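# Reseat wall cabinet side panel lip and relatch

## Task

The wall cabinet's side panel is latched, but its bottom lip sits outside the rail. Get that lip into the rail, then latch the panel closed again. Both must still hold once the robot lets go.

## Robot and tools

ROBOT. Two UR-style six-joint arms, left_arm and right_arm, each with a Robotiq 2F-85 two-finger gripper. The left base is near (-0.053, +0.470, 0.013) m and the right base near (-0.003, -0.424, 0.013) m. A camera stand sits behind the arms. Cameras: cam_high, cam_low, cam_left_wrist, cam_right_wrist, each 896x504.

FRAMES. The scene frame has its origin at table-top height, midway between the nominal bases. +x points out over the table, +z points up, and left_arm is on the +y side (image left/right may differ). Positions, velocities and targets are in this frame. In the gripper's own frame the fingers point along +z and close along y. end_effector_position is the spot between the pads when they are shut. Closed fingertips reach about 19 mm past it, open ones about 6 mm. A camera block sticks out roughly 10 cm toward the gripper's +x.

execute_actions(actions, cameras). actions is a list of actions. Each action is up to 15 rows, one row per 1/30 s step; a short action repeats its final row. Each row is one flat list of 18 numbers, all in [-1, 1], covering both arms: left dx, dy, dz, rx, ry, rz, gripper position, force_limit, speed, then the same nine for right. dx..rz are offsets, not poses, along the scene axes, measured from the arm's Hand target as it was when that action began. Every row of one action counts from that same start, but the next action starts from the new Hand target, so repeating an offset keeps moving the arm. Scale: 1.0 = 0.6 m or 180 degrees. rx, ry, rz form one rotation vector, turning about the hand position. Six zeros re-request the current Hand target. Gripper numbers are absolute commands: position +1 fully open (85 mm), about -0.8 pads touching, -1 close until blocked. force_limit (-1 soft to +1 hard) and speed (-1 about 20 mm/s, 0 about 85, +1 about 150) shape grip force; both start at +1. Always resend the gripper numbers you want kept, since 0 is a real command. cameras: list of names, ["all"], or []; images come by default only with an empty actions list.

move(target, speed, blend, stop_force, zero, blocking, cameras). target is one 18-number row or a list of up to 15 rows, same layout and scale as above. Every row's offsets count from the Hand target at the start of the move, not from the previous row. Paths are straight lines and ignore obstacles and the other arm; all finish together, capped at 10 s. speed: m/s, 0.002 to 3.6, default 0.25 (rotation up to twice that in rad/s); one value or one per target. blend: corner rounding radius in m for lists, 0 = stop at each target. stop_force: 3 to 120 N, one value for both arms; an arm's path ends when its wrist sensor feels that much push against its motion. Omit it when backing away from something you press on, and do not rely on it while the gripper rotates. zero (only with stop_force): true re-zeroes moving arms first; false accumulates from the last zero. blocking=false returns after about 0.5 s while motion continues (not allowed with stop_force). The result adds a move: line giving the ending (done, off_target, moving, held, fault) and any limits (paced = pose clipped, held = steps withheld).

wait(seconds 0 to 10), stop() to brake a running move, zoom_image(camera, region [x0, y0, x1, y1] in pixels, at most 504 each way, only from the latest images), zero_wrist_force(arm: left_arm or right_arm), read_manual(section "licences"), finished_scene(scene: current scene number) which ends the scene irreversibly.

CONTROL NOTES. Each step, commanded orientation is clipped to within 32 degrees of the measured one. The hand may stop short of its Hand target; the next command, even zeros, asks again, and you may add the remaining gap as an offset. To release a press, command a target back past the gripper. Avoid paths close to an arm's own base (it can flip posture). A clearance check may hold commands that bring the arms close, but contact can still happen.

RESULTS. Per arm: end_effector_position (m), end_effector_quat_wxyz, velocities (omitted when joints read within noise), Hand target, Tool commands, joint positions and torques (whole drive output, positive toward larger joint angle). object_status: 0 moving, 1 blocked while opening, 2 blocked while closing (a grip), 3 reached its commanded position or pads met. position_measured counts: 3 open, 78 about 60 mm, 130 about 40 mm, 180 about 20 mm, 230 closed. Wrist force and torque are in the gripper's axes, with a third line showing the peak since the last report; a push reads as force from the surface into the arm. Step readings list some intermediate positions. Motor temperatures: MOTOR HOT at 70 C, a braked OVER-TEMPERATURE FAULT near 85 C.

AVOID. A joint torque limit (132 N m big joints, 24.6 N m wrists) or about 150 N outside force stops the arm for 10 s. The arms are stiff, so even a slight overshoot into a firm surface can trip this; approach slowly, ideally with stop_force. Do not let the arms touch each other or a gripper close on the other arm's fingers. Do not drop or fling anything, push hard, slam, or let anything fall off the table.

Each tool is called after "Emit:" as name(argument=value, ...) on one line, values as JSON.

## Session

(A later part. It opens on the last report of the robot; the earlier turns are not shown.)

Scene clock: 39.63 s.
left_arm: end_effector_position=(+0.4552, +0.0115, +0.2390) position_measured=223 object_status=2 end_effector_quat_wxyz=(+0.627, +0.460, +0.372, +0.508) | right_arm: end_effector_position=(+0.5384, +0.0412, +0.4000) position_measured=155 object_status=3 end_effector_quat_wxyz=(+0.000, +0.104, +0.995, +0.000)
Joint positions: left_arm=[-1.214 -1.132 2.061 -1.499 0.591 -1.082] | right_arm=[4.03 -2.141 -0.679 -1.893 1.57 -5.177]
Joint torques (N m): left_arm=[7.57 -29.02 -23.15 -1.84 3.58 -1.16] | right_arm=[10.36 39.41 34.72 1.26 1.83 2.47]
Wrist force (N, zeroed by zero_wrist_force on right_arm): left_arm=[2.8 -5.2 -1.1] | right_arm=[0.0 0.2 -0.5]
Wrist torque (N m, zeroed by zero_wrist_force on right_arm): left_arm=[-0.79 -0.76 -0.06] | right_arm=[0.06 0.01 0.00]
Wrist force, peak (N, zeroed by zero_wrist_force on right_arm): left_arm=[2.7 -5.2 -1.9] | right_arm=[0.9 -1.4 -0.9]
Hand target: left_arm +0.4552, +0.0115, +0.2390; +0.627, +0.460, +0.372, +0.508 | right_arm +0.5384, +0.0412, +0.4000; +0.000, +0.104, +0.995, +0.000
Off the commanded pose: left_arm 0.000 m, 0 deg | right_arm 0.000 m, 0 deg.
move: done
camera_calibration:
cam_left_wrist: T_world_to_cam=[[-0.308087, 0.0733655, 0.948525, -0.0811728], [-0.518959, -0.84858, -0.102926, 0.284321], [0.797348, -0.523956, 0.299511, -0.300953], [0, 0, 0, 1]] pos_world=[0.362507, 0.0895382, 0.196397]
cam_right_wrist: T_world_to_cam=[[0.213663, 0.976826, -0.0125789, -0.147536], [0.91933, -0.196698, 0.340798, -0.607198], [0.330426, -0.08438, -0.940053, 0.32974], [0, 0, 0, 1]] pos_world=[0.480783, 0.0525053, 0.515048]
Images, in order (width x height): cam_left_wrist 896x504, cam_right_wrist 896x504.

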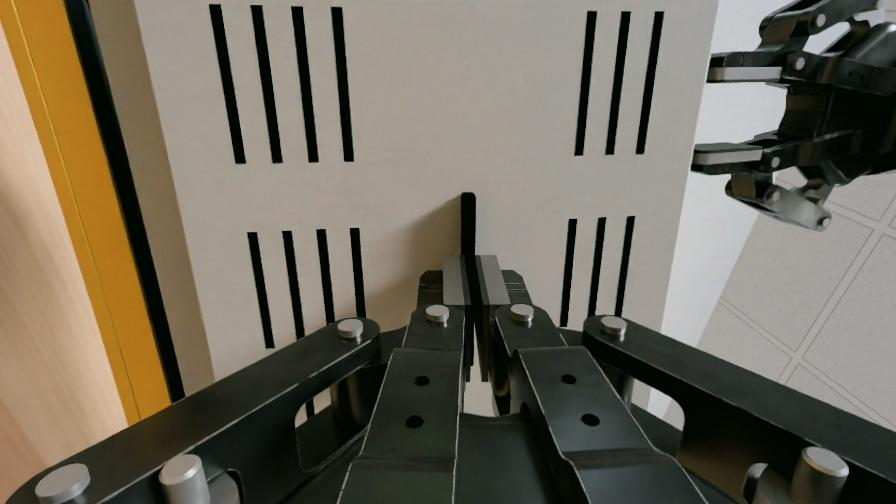

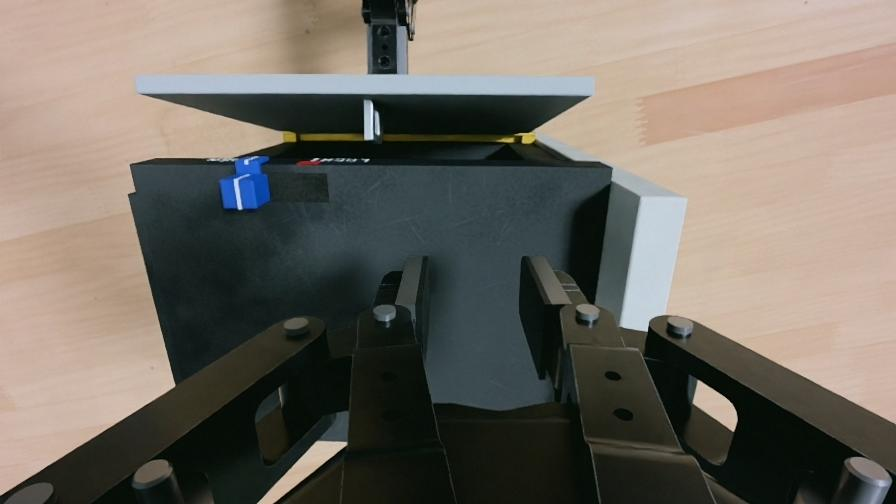

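Emit:
zoom_image(camera="cam_right_wrist", region=[275, 115, 325, 150])

Emit:
zoom_image(camera="cam_right_wrist", region=[495, 115, 545, 150])

Scaled by 10.080 from the camera's 896x504 image, which has a finer 1280x720 frame.

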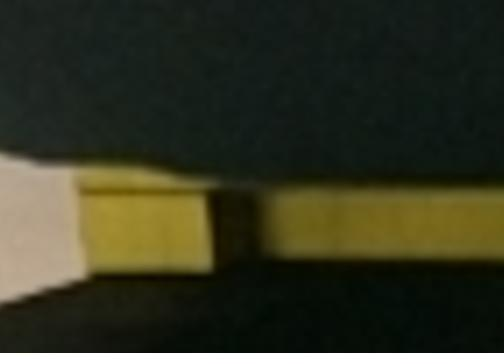

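Scaled by 10.080 from the camera's 896x504 image, which has a finer 1280x720 frame.

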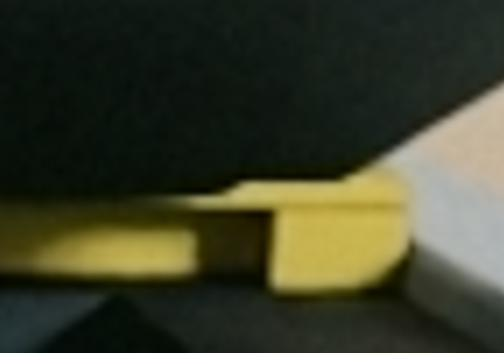

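Emit:
move(target=[[0.01013, 0.0019, 0, 0, 0, 0, -1, -0.2, -0.7, 0, 0, 0, 0, 0, 0, -0.205, 1, 0.5], [0.01013, 0.0019, -0.01167, 0, 0, 0, -1, -0.2, -0.7, 0, 0, 0, 0, 0, 0, -0.205, 1, 0.5]], speed=[0.02, 0.014], stop_force=5, cameras=["cam_left_wrist", "cam_right_wrist"])

Emit:
zoom_image(camera="cam_right_wrist", region=[275, 115, 325, 150])

Emit:
zoom_image(camera="cam_right_wrist", region=[495, 115, 545, 150])

Emit:
zoom_image(camera="cam_left_wrist", region=[0, 0, 240, 420])

Scene clock: 42.83 s.
left_arm: end_effector_position=(+0.4613, +0.0127, +0.2320) position_measured=223 object_status=2 end_effector_quat_wxyz=(+0.627, +0.460, +0.372, +0.508) | right_arm: end_effector_position=(+0.5384, +0.0412, +0.4000) position_measured=155 object_status=3 end_effector_quat_wxyz=(+0.000, +0.104, +0.995, +0.000)
Joint positions: left_arm=[-1.201 -1.113 2.054 -1.501 0.602 -1.094] | right_arm=[4.03 -2.141 -0.679 -1.893 1.57 -5.177]
Joint torques (N m): left_arm=[7.37 -29.75 -8.52 -5.16 3.49 1.06] | right_arm=[10.72 39.87 34.08 1.28 1.78 2.43]
Wrist force (N, zeroed by zero_wrist_force on right_arm): left_arm=[2.8 -5.0 -1.3] | right_arm=[0.1 0.0 -0.5]
Wrist torque (N m, zeroed by zero_wrist_force on right_arm): left_arm=[-0.76 -0.74 -0.08] | right_arm=[0.03 -0.02 0.00]
Wrist force, peak (N, zeroed by zero_wrist_force on right_arm): left_arm=[2.7 -5.5 -1.4] | right_arm=[0.3 0.4 -0.8]
Hand target: left_arm +0.4613, +0.0127, +0.2320; +0.627, +0.460, +0.372, +0.508 | right_arm +0.5384, +0.0412, +0.4000; +0.000, +0.104, +0.995, +0.000
Off the commanded pose: left_arm 0.000 m, 0 deg | right_arm 0.000 m, 0 deg.
move: done
camera_calibration:
cam_left_wrist: T_world_to_cam=[[-0.308087, 0.0733655, 0.948525, -0.0727418], [-0.518959, -0.84858, -0.102926, 0.287785], [0.797348, -0.523956, 0.299511, -0.303092], [0, 0, 0, 1]] pos_world=[0.368607, 0.0907382, 0.189397]
cam_right_wrist: T_world_to_cam=[[0.213663, 0.976826, -0.0125789, -0.147536], [0.91933, -0.196698, 0.340798, -0.607198], [0.330426, -0.08438, -0.940053, 0.32974], [0, 0, 0, 1]] pos_world=[0.480783, 0.0525053, 0.515048]
Images, in order (width x height): cam_left_wrist 896x504, cam_right_wrist 896x504.

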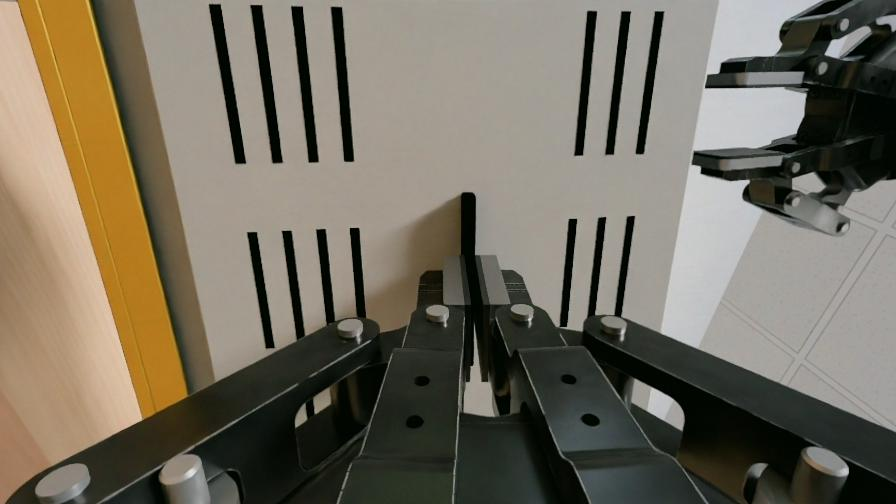

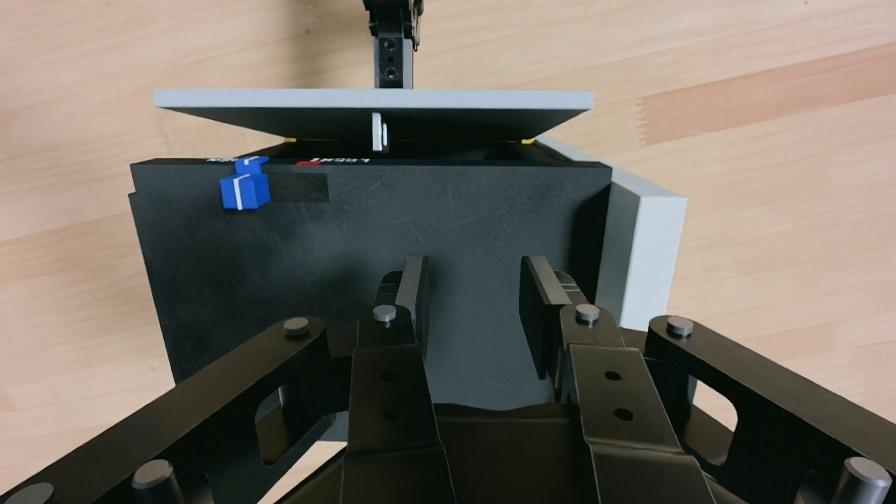

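Scaled by 10.080 from the camera's 896x504 image, which has a finer 1280x720 frame.

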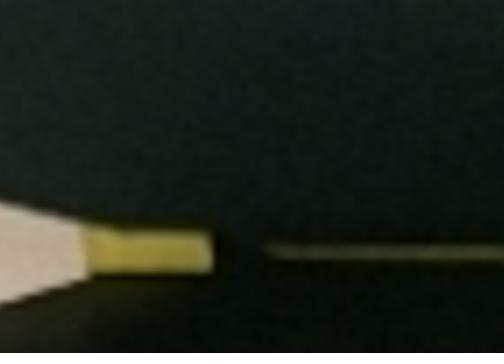

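Scaled by 10.080 from the camera's 896x504 image, which has a finer 1280x720 frame.

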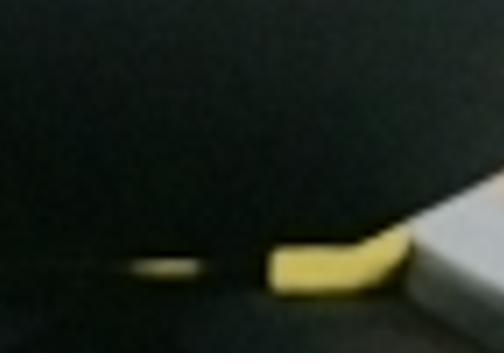

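Scaled by 1.200 from the camera's 896x504 image, which has a finer 1280x720 frame.

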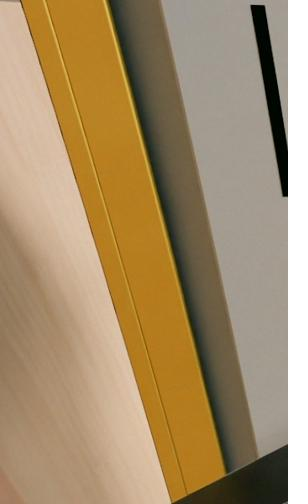

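Emit:
move(target=[[0.01547, -0.00336, 0.008, 0.0070, 0.0326, 0, -1, -0.2, -0.7, 0, 0, 0, 0, 0, 0, -0.205, 1, 0.5], [0.01547, -0.00336, 0.003, 0.0070, 0.0326, 0, -1, -0.2, -0.7, 0, 0, 0, 0, 0, 0, -0.205, 1, 0.5], [0.01547, -0.00336, -0.0105, 0.0070, 0.0326, 0, -1, -0.2, -0.7, 0, 0, 0, 0, 0, 0, -0.205, 1, 0.5]], speed=[0.035, 0.02, 0.008], stop_force=6, cameras=["cam_left_wrist", "cam_right_wrist"])

Emit:
zoom_image(camera="cam_right_wrist", region=[270, 80, 560, 180])

Emit:
zoom_image(camera="cam_left_wrist", region=[0, 0, 240, 420])

Scene clock: 47.43 s.
left_arm: end_effector_position=(+0.4706, +0.0106, +0.2274) position_measured=223 object_status=2 end_effector_quat_wxyz=(+0.602, +0.492, +0.398, +0.487) | right_arm: end_effector_position=(+0.5384, +0.0412, +0.4000) position_measured=155 object_status=3 end_effector_quat_wxyz=(+0.000, +0.104, +0.995, +0.000)
Joint positions: left_arm=[-1.196 -1.143 1.988 -1.225 0.566 -1.245] | right_arm=[4.03 -2.141 -0.679 -1.893 1.57 -5.177]
Joint torques (N m): left_arm=[5.53 -42.01 -21.23 -0.38 -1.17 -0.98] | right_arm=[10.07 39.56 33.88 1.31 1.76 2.31]
Wrist force (N, zeroed by zero_wrist_force on right_arm): left_arm=[2.9 1.7 -0.9] | right_arm=[0.1 0.2 -0.2]
Wrist torque (N m, zeroed by zero_wrist_force on right_arm): left_arm=[-0.88 -0.78 -0.08] | right_arm=[0.06 -0.02 0.00]
Wrist force, peak (N, zeroed by zero_wrist_force on right_arm): left_arm=[6.1 8.1 -0.9] | right_arm=[0.2 0.1 -0.8]
Hand target: left_arm +0.4706, +0.0106, +0.2274; +0.602, +0.492, +0.398, +0.487 (not the last commanded pose) | right_arm +0.5384, +0.0412, +0.4000; +0.000, +0.104, +0.995, +0.000
Off the commanded pose: left_arm 0.002 m, 0 deg | right_arm 0.000 m, 0 deg.
move: contact (left_arm); path passed 2 of 3 targets
camera_calibration:
cam_left_wrist: T_world_to_cam=[[-0.209399, 0.0521439, 0.976439, -0.11793], [-0.52773, -0.846689, -0.0679576, 0.286507], [0.823197, -0.529527, 0.204814, -0.300781], [0, 0, 0, 1]] pos_world=[0.374106, 0.0894601, 0.196225]
cam_right_wrist: T_world_to_cam=[[0.213663, 0.976826, -0.0125789, -0.147536], [0.91933, -0.196698, 0.340798, -0.607198], [0.330426, -0.08438, -0.940053, 0.32974], [0, 0, 0, 1]] pos_world=[0.480783, 0.0525053, 0.515048]
Images, in order (width x height): cam_left_wrist 896x504, cam_right_wrist 896x504.

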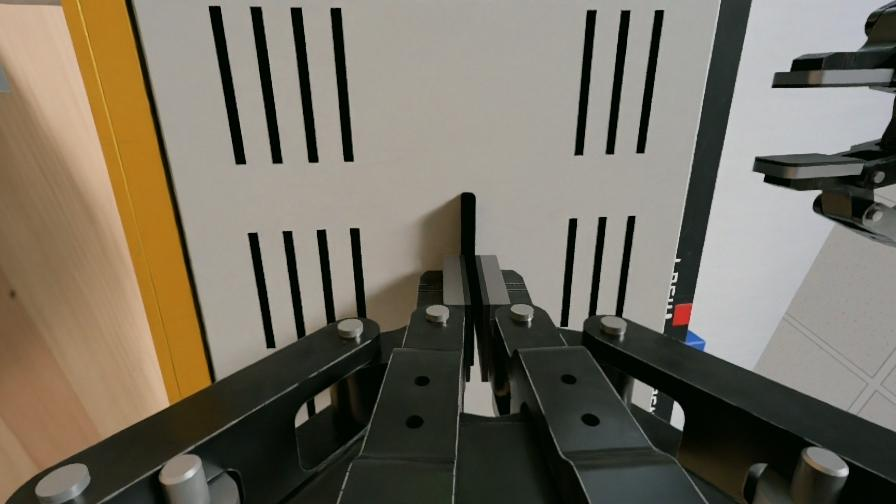

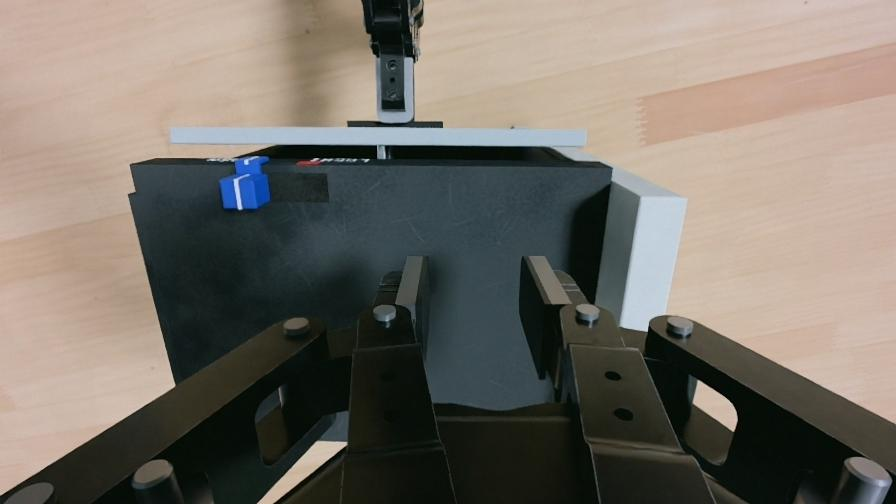

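Scaled by 1.738 from the camera's 896x504 image, which has a finer 1280x720 frame.

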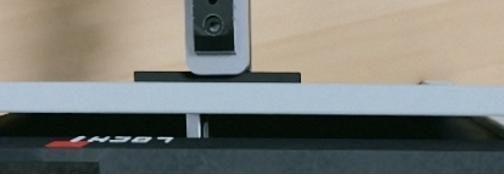

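Scaled by 1.200 from the camera's 896x504 image, which has a finer 1280x720 frame.

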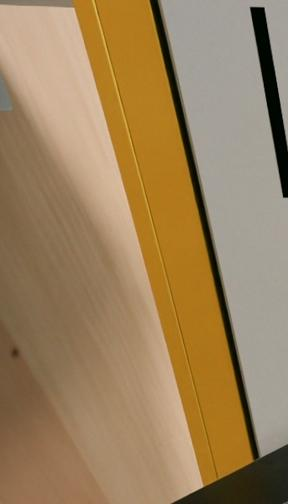

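Emit:
move(target=[[0.01042, -0.00227, 0.00442, 0.00467, 0.02173, 0, -1, -0.2, -0.7, -0.0715, -0.145, 0, 0, 0, 0, -0.205, 1, 0.5], [0.01254, -0.00273, 0.00525, 0.0056, 0.02608, 0, -1, -0.2, -0.7, -0.0715, -0.145, -0.0843, 0, 0, 0, -0.205, 1, 0.5], [0.01905, -0.00414, 0.00525, 0.0056, 0.02608, 0, -1, -0.2, -0.7, -0.0715, -0.145, -0.0843, 0, 0, 0, -0.205, 1, 0.5]], speed=[0.05, 0.04, 0.004], stop_force=8, cameras=["cam_left_wrist", "cam_right_wrist"])

Emit:
zoom_image(camera="cam_right_wrist", region=[330, 150, 600, 340])

Emit:
zoom_image(camera="cam_left_wrist", region=[0, 0, 240, 420])

Scene clock: 53.07 s.
left_arm: end_effector_position=(+0.4796, +0.0087, +0.2306) position_measured=223 object_status=2 end_effector_quat_wxyz=(+0.581, +0.517, +0.418, +0.470) | right_arm: end_effector_position=(+0.4955, -0.0458, +0.3494) position_measured=155 object_status=3 end_effector_quat_wxyz=(+0.000, +0.104, +0.995, +0.000)
Joint positions: left_arm=[-1.185 -1.162 1.912 -0.973 0.554 -1.38] | right_arm=[3.996 -1.857 -1.224 -1.631 1.57 -5.211]
Joint torques (N m): left_arm=[-7.2 -44.84 -12.4 -4.47 -1.28 0.92] | right_arm=[-2.01 50.8 17.76 4.54 -1.67 0.2]
Wrist force (N, zeroed by zero_wrist_force on right_arm): left_arm=[5.1 -2.6 -10.6] | right_arm=[0.4 -0.1 -0.2]
Wrist torque (N m, zeroed by zero_wrist_force on right_arm): left_arm=[-0.77 -0.84 -0.07] | right_arm=[0.00 -0.05 0.20]
Wrist force, peak (N, zeroed by zero_wrist_force on right_arm): left_arm=[6.9 0.0 -20.0] | right_arm=[0.5 -0.4 -1.0]
Hand target: left_arm +0.4796, +0.0087, +0.2306; +0.581, +0.517, +0.418, +0.470 (not the last commanded pose) | right_arm +0.4955, -0.0458, +0.3494; +0.000, +0.104, +0.995, +0.000
Off the commanded pose: left_arm 0.002 m, 0 deg | right_arm 0.000 m, 0 deg.
move: contact (left_arm)
camera_calibration:
cam_left_wrist: T_world_to_cam=[[-0.128784, 0.0348185, 0.991061, -0.160895], [-0.532071, -0.845781, -0.039426, 0.28532], [0.836848, -0.532393, 0.127449, -0.298546], [0, 0, 0, 1]] pos_world=[0.380927, 0.0879769, 0.208755]
cam_right_wrist: T_world_to_cam=[[0.213663, 0.976826, -0.0125789, -0.0540207], [0.91933, -0.196698, 0.340798, -0.567661], [0.330426, -0.08438, -0.940053, 0.289101], [0, 0, 0, 1]] pos_world=[0.437883, -0.0344947, 0.464548]
Images, in order (width x height): cam_left_wrist 896x504, cam_right_wrist 896x504.

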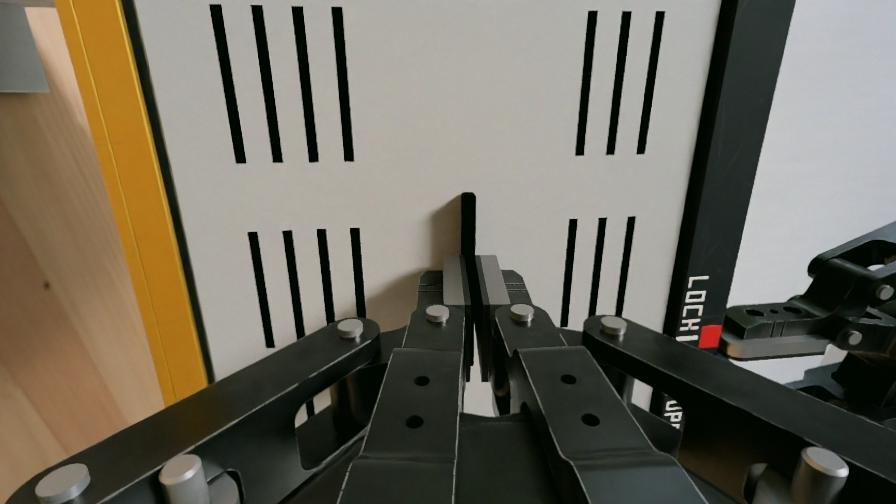

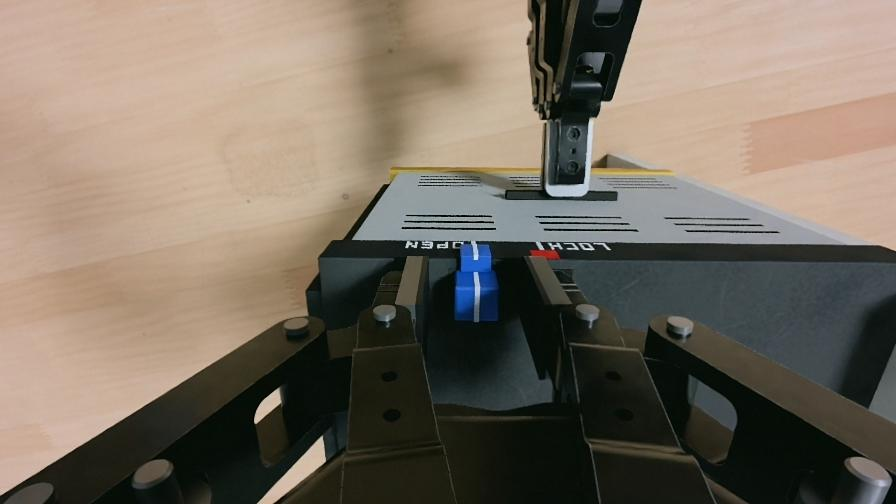

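Scaled by 1.867 from the camera's 896x504 image, which has a finer 1280x720 frame.

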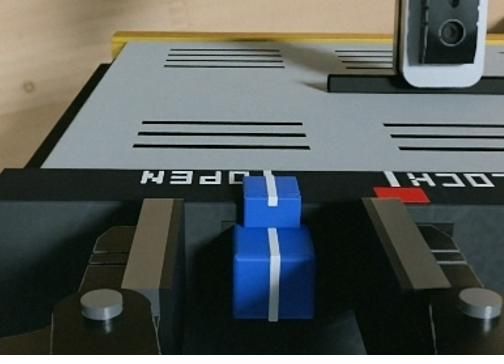

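Scaled by 1.200 from the camera's 896x504 image, which has a finer 1280x720 frame.

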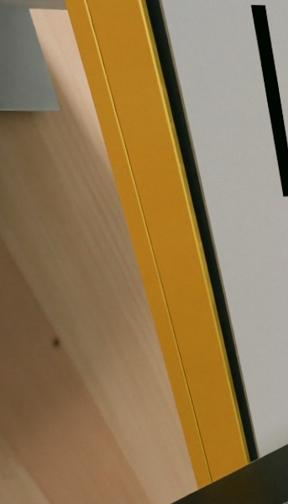

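Emit:
move(target=[0, 0, 0, 0, 0, 0, -1, -0.2, -0.7, 0.01154, 0.05292, 0, 0, 0, 0, -0.205, 1, 0.5], speed=0.025, stop_force=30, cameras=["cam_left_wrist", "cam_right_wrist"])

Emit:
zoom_image(camera="cam_right_wrist", region=[360, 220, 560, 340])

Emit:
zoom_image(camera="cam_left_wrist", region=[640, 230, 840, 400])

Scene clock: 55.63 s.
left_arm: end_effector_position=(+0.4796, +0.0087, +0.2306) position_measured=223 object_status=2 end_effector_quat_wxyz=(+0.581, +0.517, +0.418, +0.470) | right_arm: end_effector_position=(+0.5024, -0.0141, +0.3494) position_measured=155 object_status=3 end_effector_quat_wxyz=(+0.000, +0.104, +0.995, +0.000)
Joint positions: left_arm=[-1.186 -1.162 1.912 -0.973 0.554 -1.38] | right_arm=[4.021 -1.922 -1.137 -1.653 1.57 -5.187]
Joint torques (N m): left_arm=[-6.75 -44.69 -12.9 -4.32 -1.15 1.13] | right_arm=[12.54 30.43 35.98 2.1 2.51 2.44]
Wrist force (N, zeroed by zero_wrist_force on right_arm): left_arm=[4.8 -2.8 -10.2] | right_arm=[-1.0 -4.1 -1.5]
Wrist torque (N m, zeroed by zero_wrist_force on right_arm): left_arm=[-0.78 -0.78 -0.06] | right_arm=[0.08 -0.05 0.00]
Wrist force, peak (N, zeroed by zero_wrist_force on right_arm): left_arm=[5.0 -2.8 -10.8] | right_arm=[-1.0 -3.9 -2.5]
Hand target: left_arm +0.4796, +0.0087, +0.2306; +0.581, +0.517, +0.418, +0.470 | right_arm +0.5024, -0.0140, +0.3494; +0.000, +0.104, +0.995, +0.000
Off the commanded pose: left_arm 0.000 m, 0 deg | right_arm 0.000 m, 0 deg.
move: done
camera_calibration:
cam_left_wrist: T_world_to_cam=[[-0.128725, 0.034913, 0.991066, -0.161026], [-0.532085, -0.845778, -0.0393151, 0.285306], [0.836849, -0.532392, 0.127449, -0.298559], [0, 0, 0, 1]] pos_world=[0.380927, 0.0879768, 0.208856]
cam_right_wrist: T_world_to_cam=[[0.213663, 0.976826, -0.0125789, -0.0864604], [0.91933, -0.196698, 0.340798, -0.567769], [0.330426, -0.08438, -0.940053, 0.289496], [0, 0, 0, 1]] pos_world=[0.444783, -0.00279467, 0.464548]
Images, in order (width x height): cam_left_wrist 896x504, cam_right_wrist 896x504.

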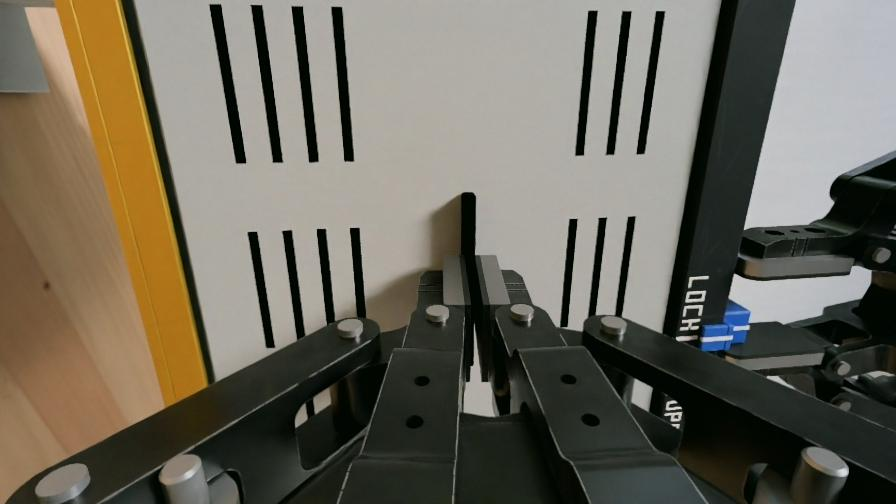

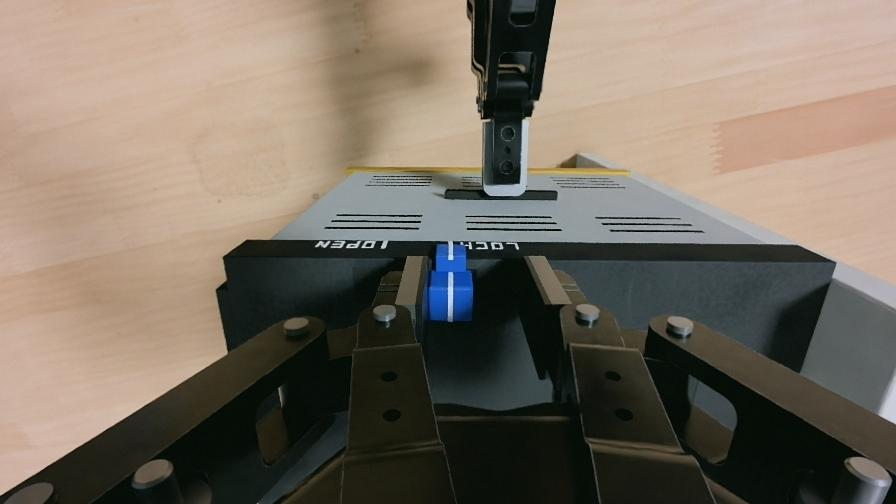

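Scaled by 2.520 from the camera's 896x504 image, which has a finer 1280x720 frame.

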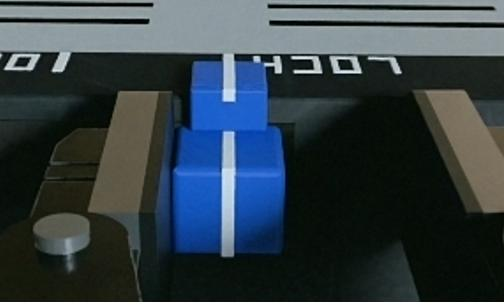

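Scaled by 2.520 from the camera's 896x504 image, which has a finer 1280x720 frame.

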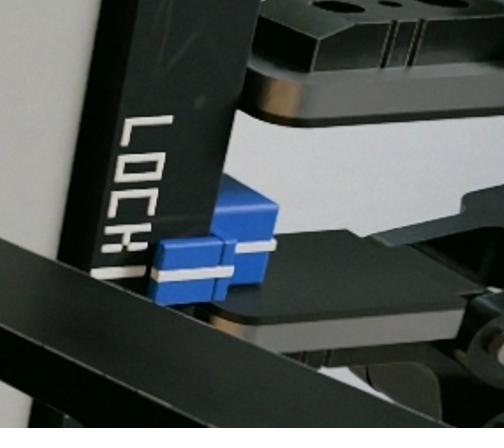

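Emit:
move(target=[0, 0, 0, 0, 0, 0, -1, -0.2, -0.7, 0.0007, 0.0033, 0, 0, 0, 0, -0.205, 1, 0.5], speed=0.01, stop_force=15, zero=false, cameras=[])

Emit:
move(target=[[0, 0, 0, 0, 0, 0, -1, -0.2, -0.7, -0.0012, -0.0057, 0, 0, 0, 0, -0.205, 1, 0.5], [0, 0, 0, 0, 0, 0, -0.3, -0.2, -0.5, -0.0012, -0.0057, 0.085, 0, 0, 0, -0.205, 1, 0.5], [-0.0978, 0.0208, 0, 0, 0, 0, -0.3, -0.2, -0.5, -0.0012, -0.0057, 0.085, 0, 0, 0, -0.205, 1, 0.5]], speed=[0.03, 0.1, 0.1], cameras=["cam_left_wrist", "cam_right_wrist"])

Emit:
zoom_image(camera="cam_right_wrist", region=[330, 150, 590, 290])

Emit:
zoom_image(camera="cam_left_wrist", region=[560, 180, 760, 400])

Scene clock: 57.57 s.
left_arm: end_effector_position=(+0.4796, +0.0087, +0.2306) position_measured=223 object_status=2 end_effector_quat_wxyz=(+0.581, +0.517, +0.418, +0.470) | right_arm: end_effector_position=(+0.5026, -0.0134, +0.3494) position_measured=155 object_status=3 end_effector_quat_wxyz=(+0.000, +0.104, +0.995, +0.000)
Joint positions: left_arm=[-1.186 -1.162 1.912 -0.973 0.554 -1.38] | right_arm=[4.021 -1.924 -1.135 -1.654 1.57 -5.186]
Joint torques (N m): left_arm=[-7.11 -45.67 -13.32 -4.4 -0.93 0.83] | right_arm=[-2.33 48.9 19.21 7.69 2.47 -1.66]
Wrist force (N, zeroed by zero_wrist_force on right_arm): left_arm=[5.2 -2.3 -10.4] | right_arm=[-1.1 -15.0 -5.0]
Wrist torque (N m, zeroed by zero_wrist_force on right_arm): left_arm=[-0.71 -0.85 -0.06] | right_arm=[0.26 -0.05 0.03]
Wrist force, peak (N, zeroed by zero_wrist_force on right_arm): left_arm=[5.2 -2.7 -10.7] | right_arm=[-0.2 -17.0 -7.3]
Hand target: left_arm +0.4796, +0.0087, +0.2306; +0.581, +0.517, +0.418, +0.470 | right_arm +0.5026, -0.0134, +0.3494; +0.000, +0.104, +0.995, +0.000 (not the last commanded pose)
Off the commanded pose: left_arm 0.000 m, 0 deg | right_arm 0.001 m, 0 deg.
move: contact (right_arm)
No camera images: "cameras" was empty.

Scene clock: 61.07 s.
left_arm: end_effector_position=(+0.4210, +0.0211, +0.2306) position_measured=167 object_status=3 end_effector_quat_wxyz=(+0.581, +0.517, +0.418, +0.470) | right_arm: end_effector_position=(+0.5019, -0.0169, +0.4004) position_measured=155 object_status=3 end_effector_quat_wxyz=(+0.000, +0.104, +0.995, +0.000)
Joint positions: left_arm=[-1.302 -1.249 2.05 -1.077 0.442 -1.32] | right_arm=[4.018 -1.937 -0.985 -1.79 1.57 -5.189]
Joint torques (N m): left_arm=[-8.61 -38.77 -8.17 -3.2 -1.86 1.37] | right_arm=[-9.96 31.84 35.64 1.26 1.8 -1.86]
Wrist force (N, zeroed by zero_wrist_force on right_arm): left_arm=[3.1 -1.0 0.4] | right_arm=[0.5 0.4 -0.1]
Wrist torque (N m, zeroed by zero_wrist_force on right_arm): left_arm=[-0.86 -0.82 -0.13] | right_arm=[0.07 -0.08 0.19]
Wrist force, peak (N, zeroed by zero_wrist_force on right_arm): left_arm=[4.9 -2.8 -10.6] | right_arm=[-1.1 -15.0 -5.2]
Hand target: left_arm +0.4209, +0.0212, +0.2306; +0.581, +0.517, +0.418, +0.470 | right_arm +0.5019, -0.0169, +0.4004; +0.000, +0.104, +0.995, +0.000
Off the commanded pose: left_arm 0.000 m, 0 deg | right_arm 0.000 m, 0 deg.
move: done
camera_calibration:
cam_left_wrist: T_world_to_cam=[[-0.128722, 0.0349122, 0.991066, -0.169007], [-0.532156, -0.845733, -0.039325, 0.264718], [0.836804, -0.532463, 0.127443, -0.242841], [0, 0, 0, 1]] pos_world=[0.322327, 0.100477, 0.208856]
cam_right_wrist: T_world_to_cam=[[0.213702, 0.976816, -0.0126907, -0.0829154], [0.919353, -0.196704, 0.34073, -0.585125], [0.330334, -0.0844819, -0.940076, 0.337452], [0, 0, 0, 1]] pos_world=[0.444184, -0.00559471, 0.515547]
Images, in order (width x height): cam_left_wrist 896x504, cam_right_wrist 896x504.

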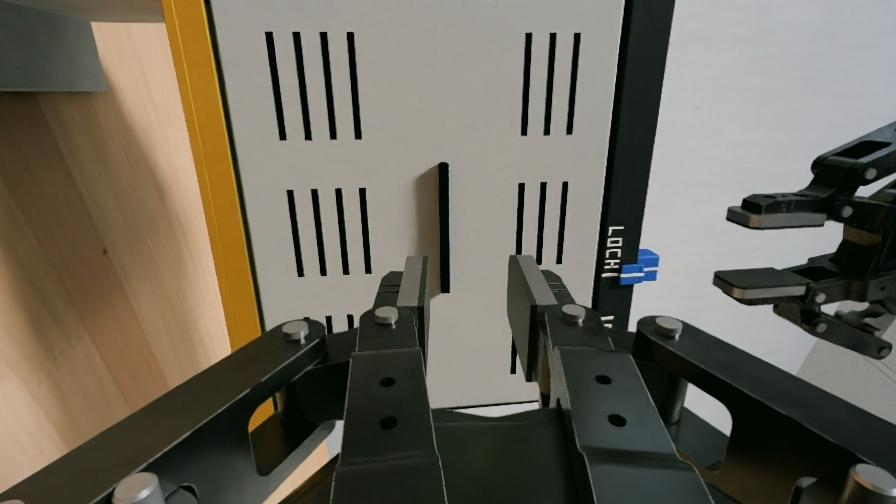

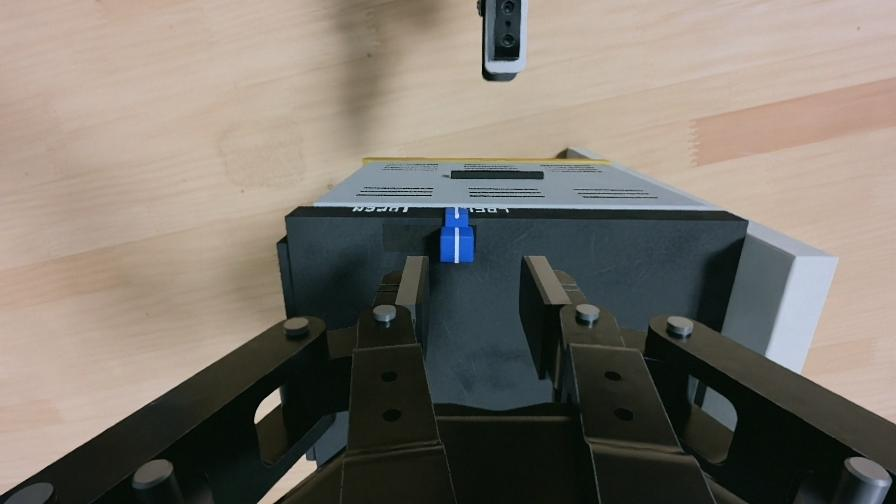

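Scaled by 1.938 from the camera's 896x504 image, which has a finer 1280x720 frame.

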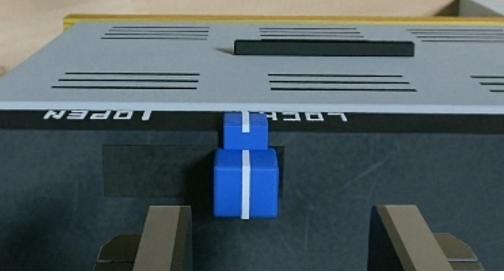

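Scaled by 2.291 from the camera's 896x504 image, which has a finer 1280x720 frame.

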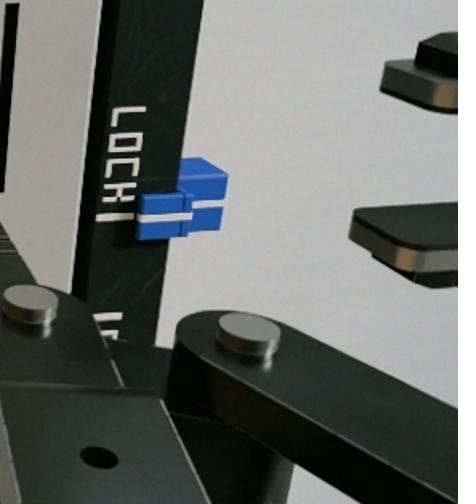

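Emit:
finished_scene(scene=2)

The scene is finished: the task was done.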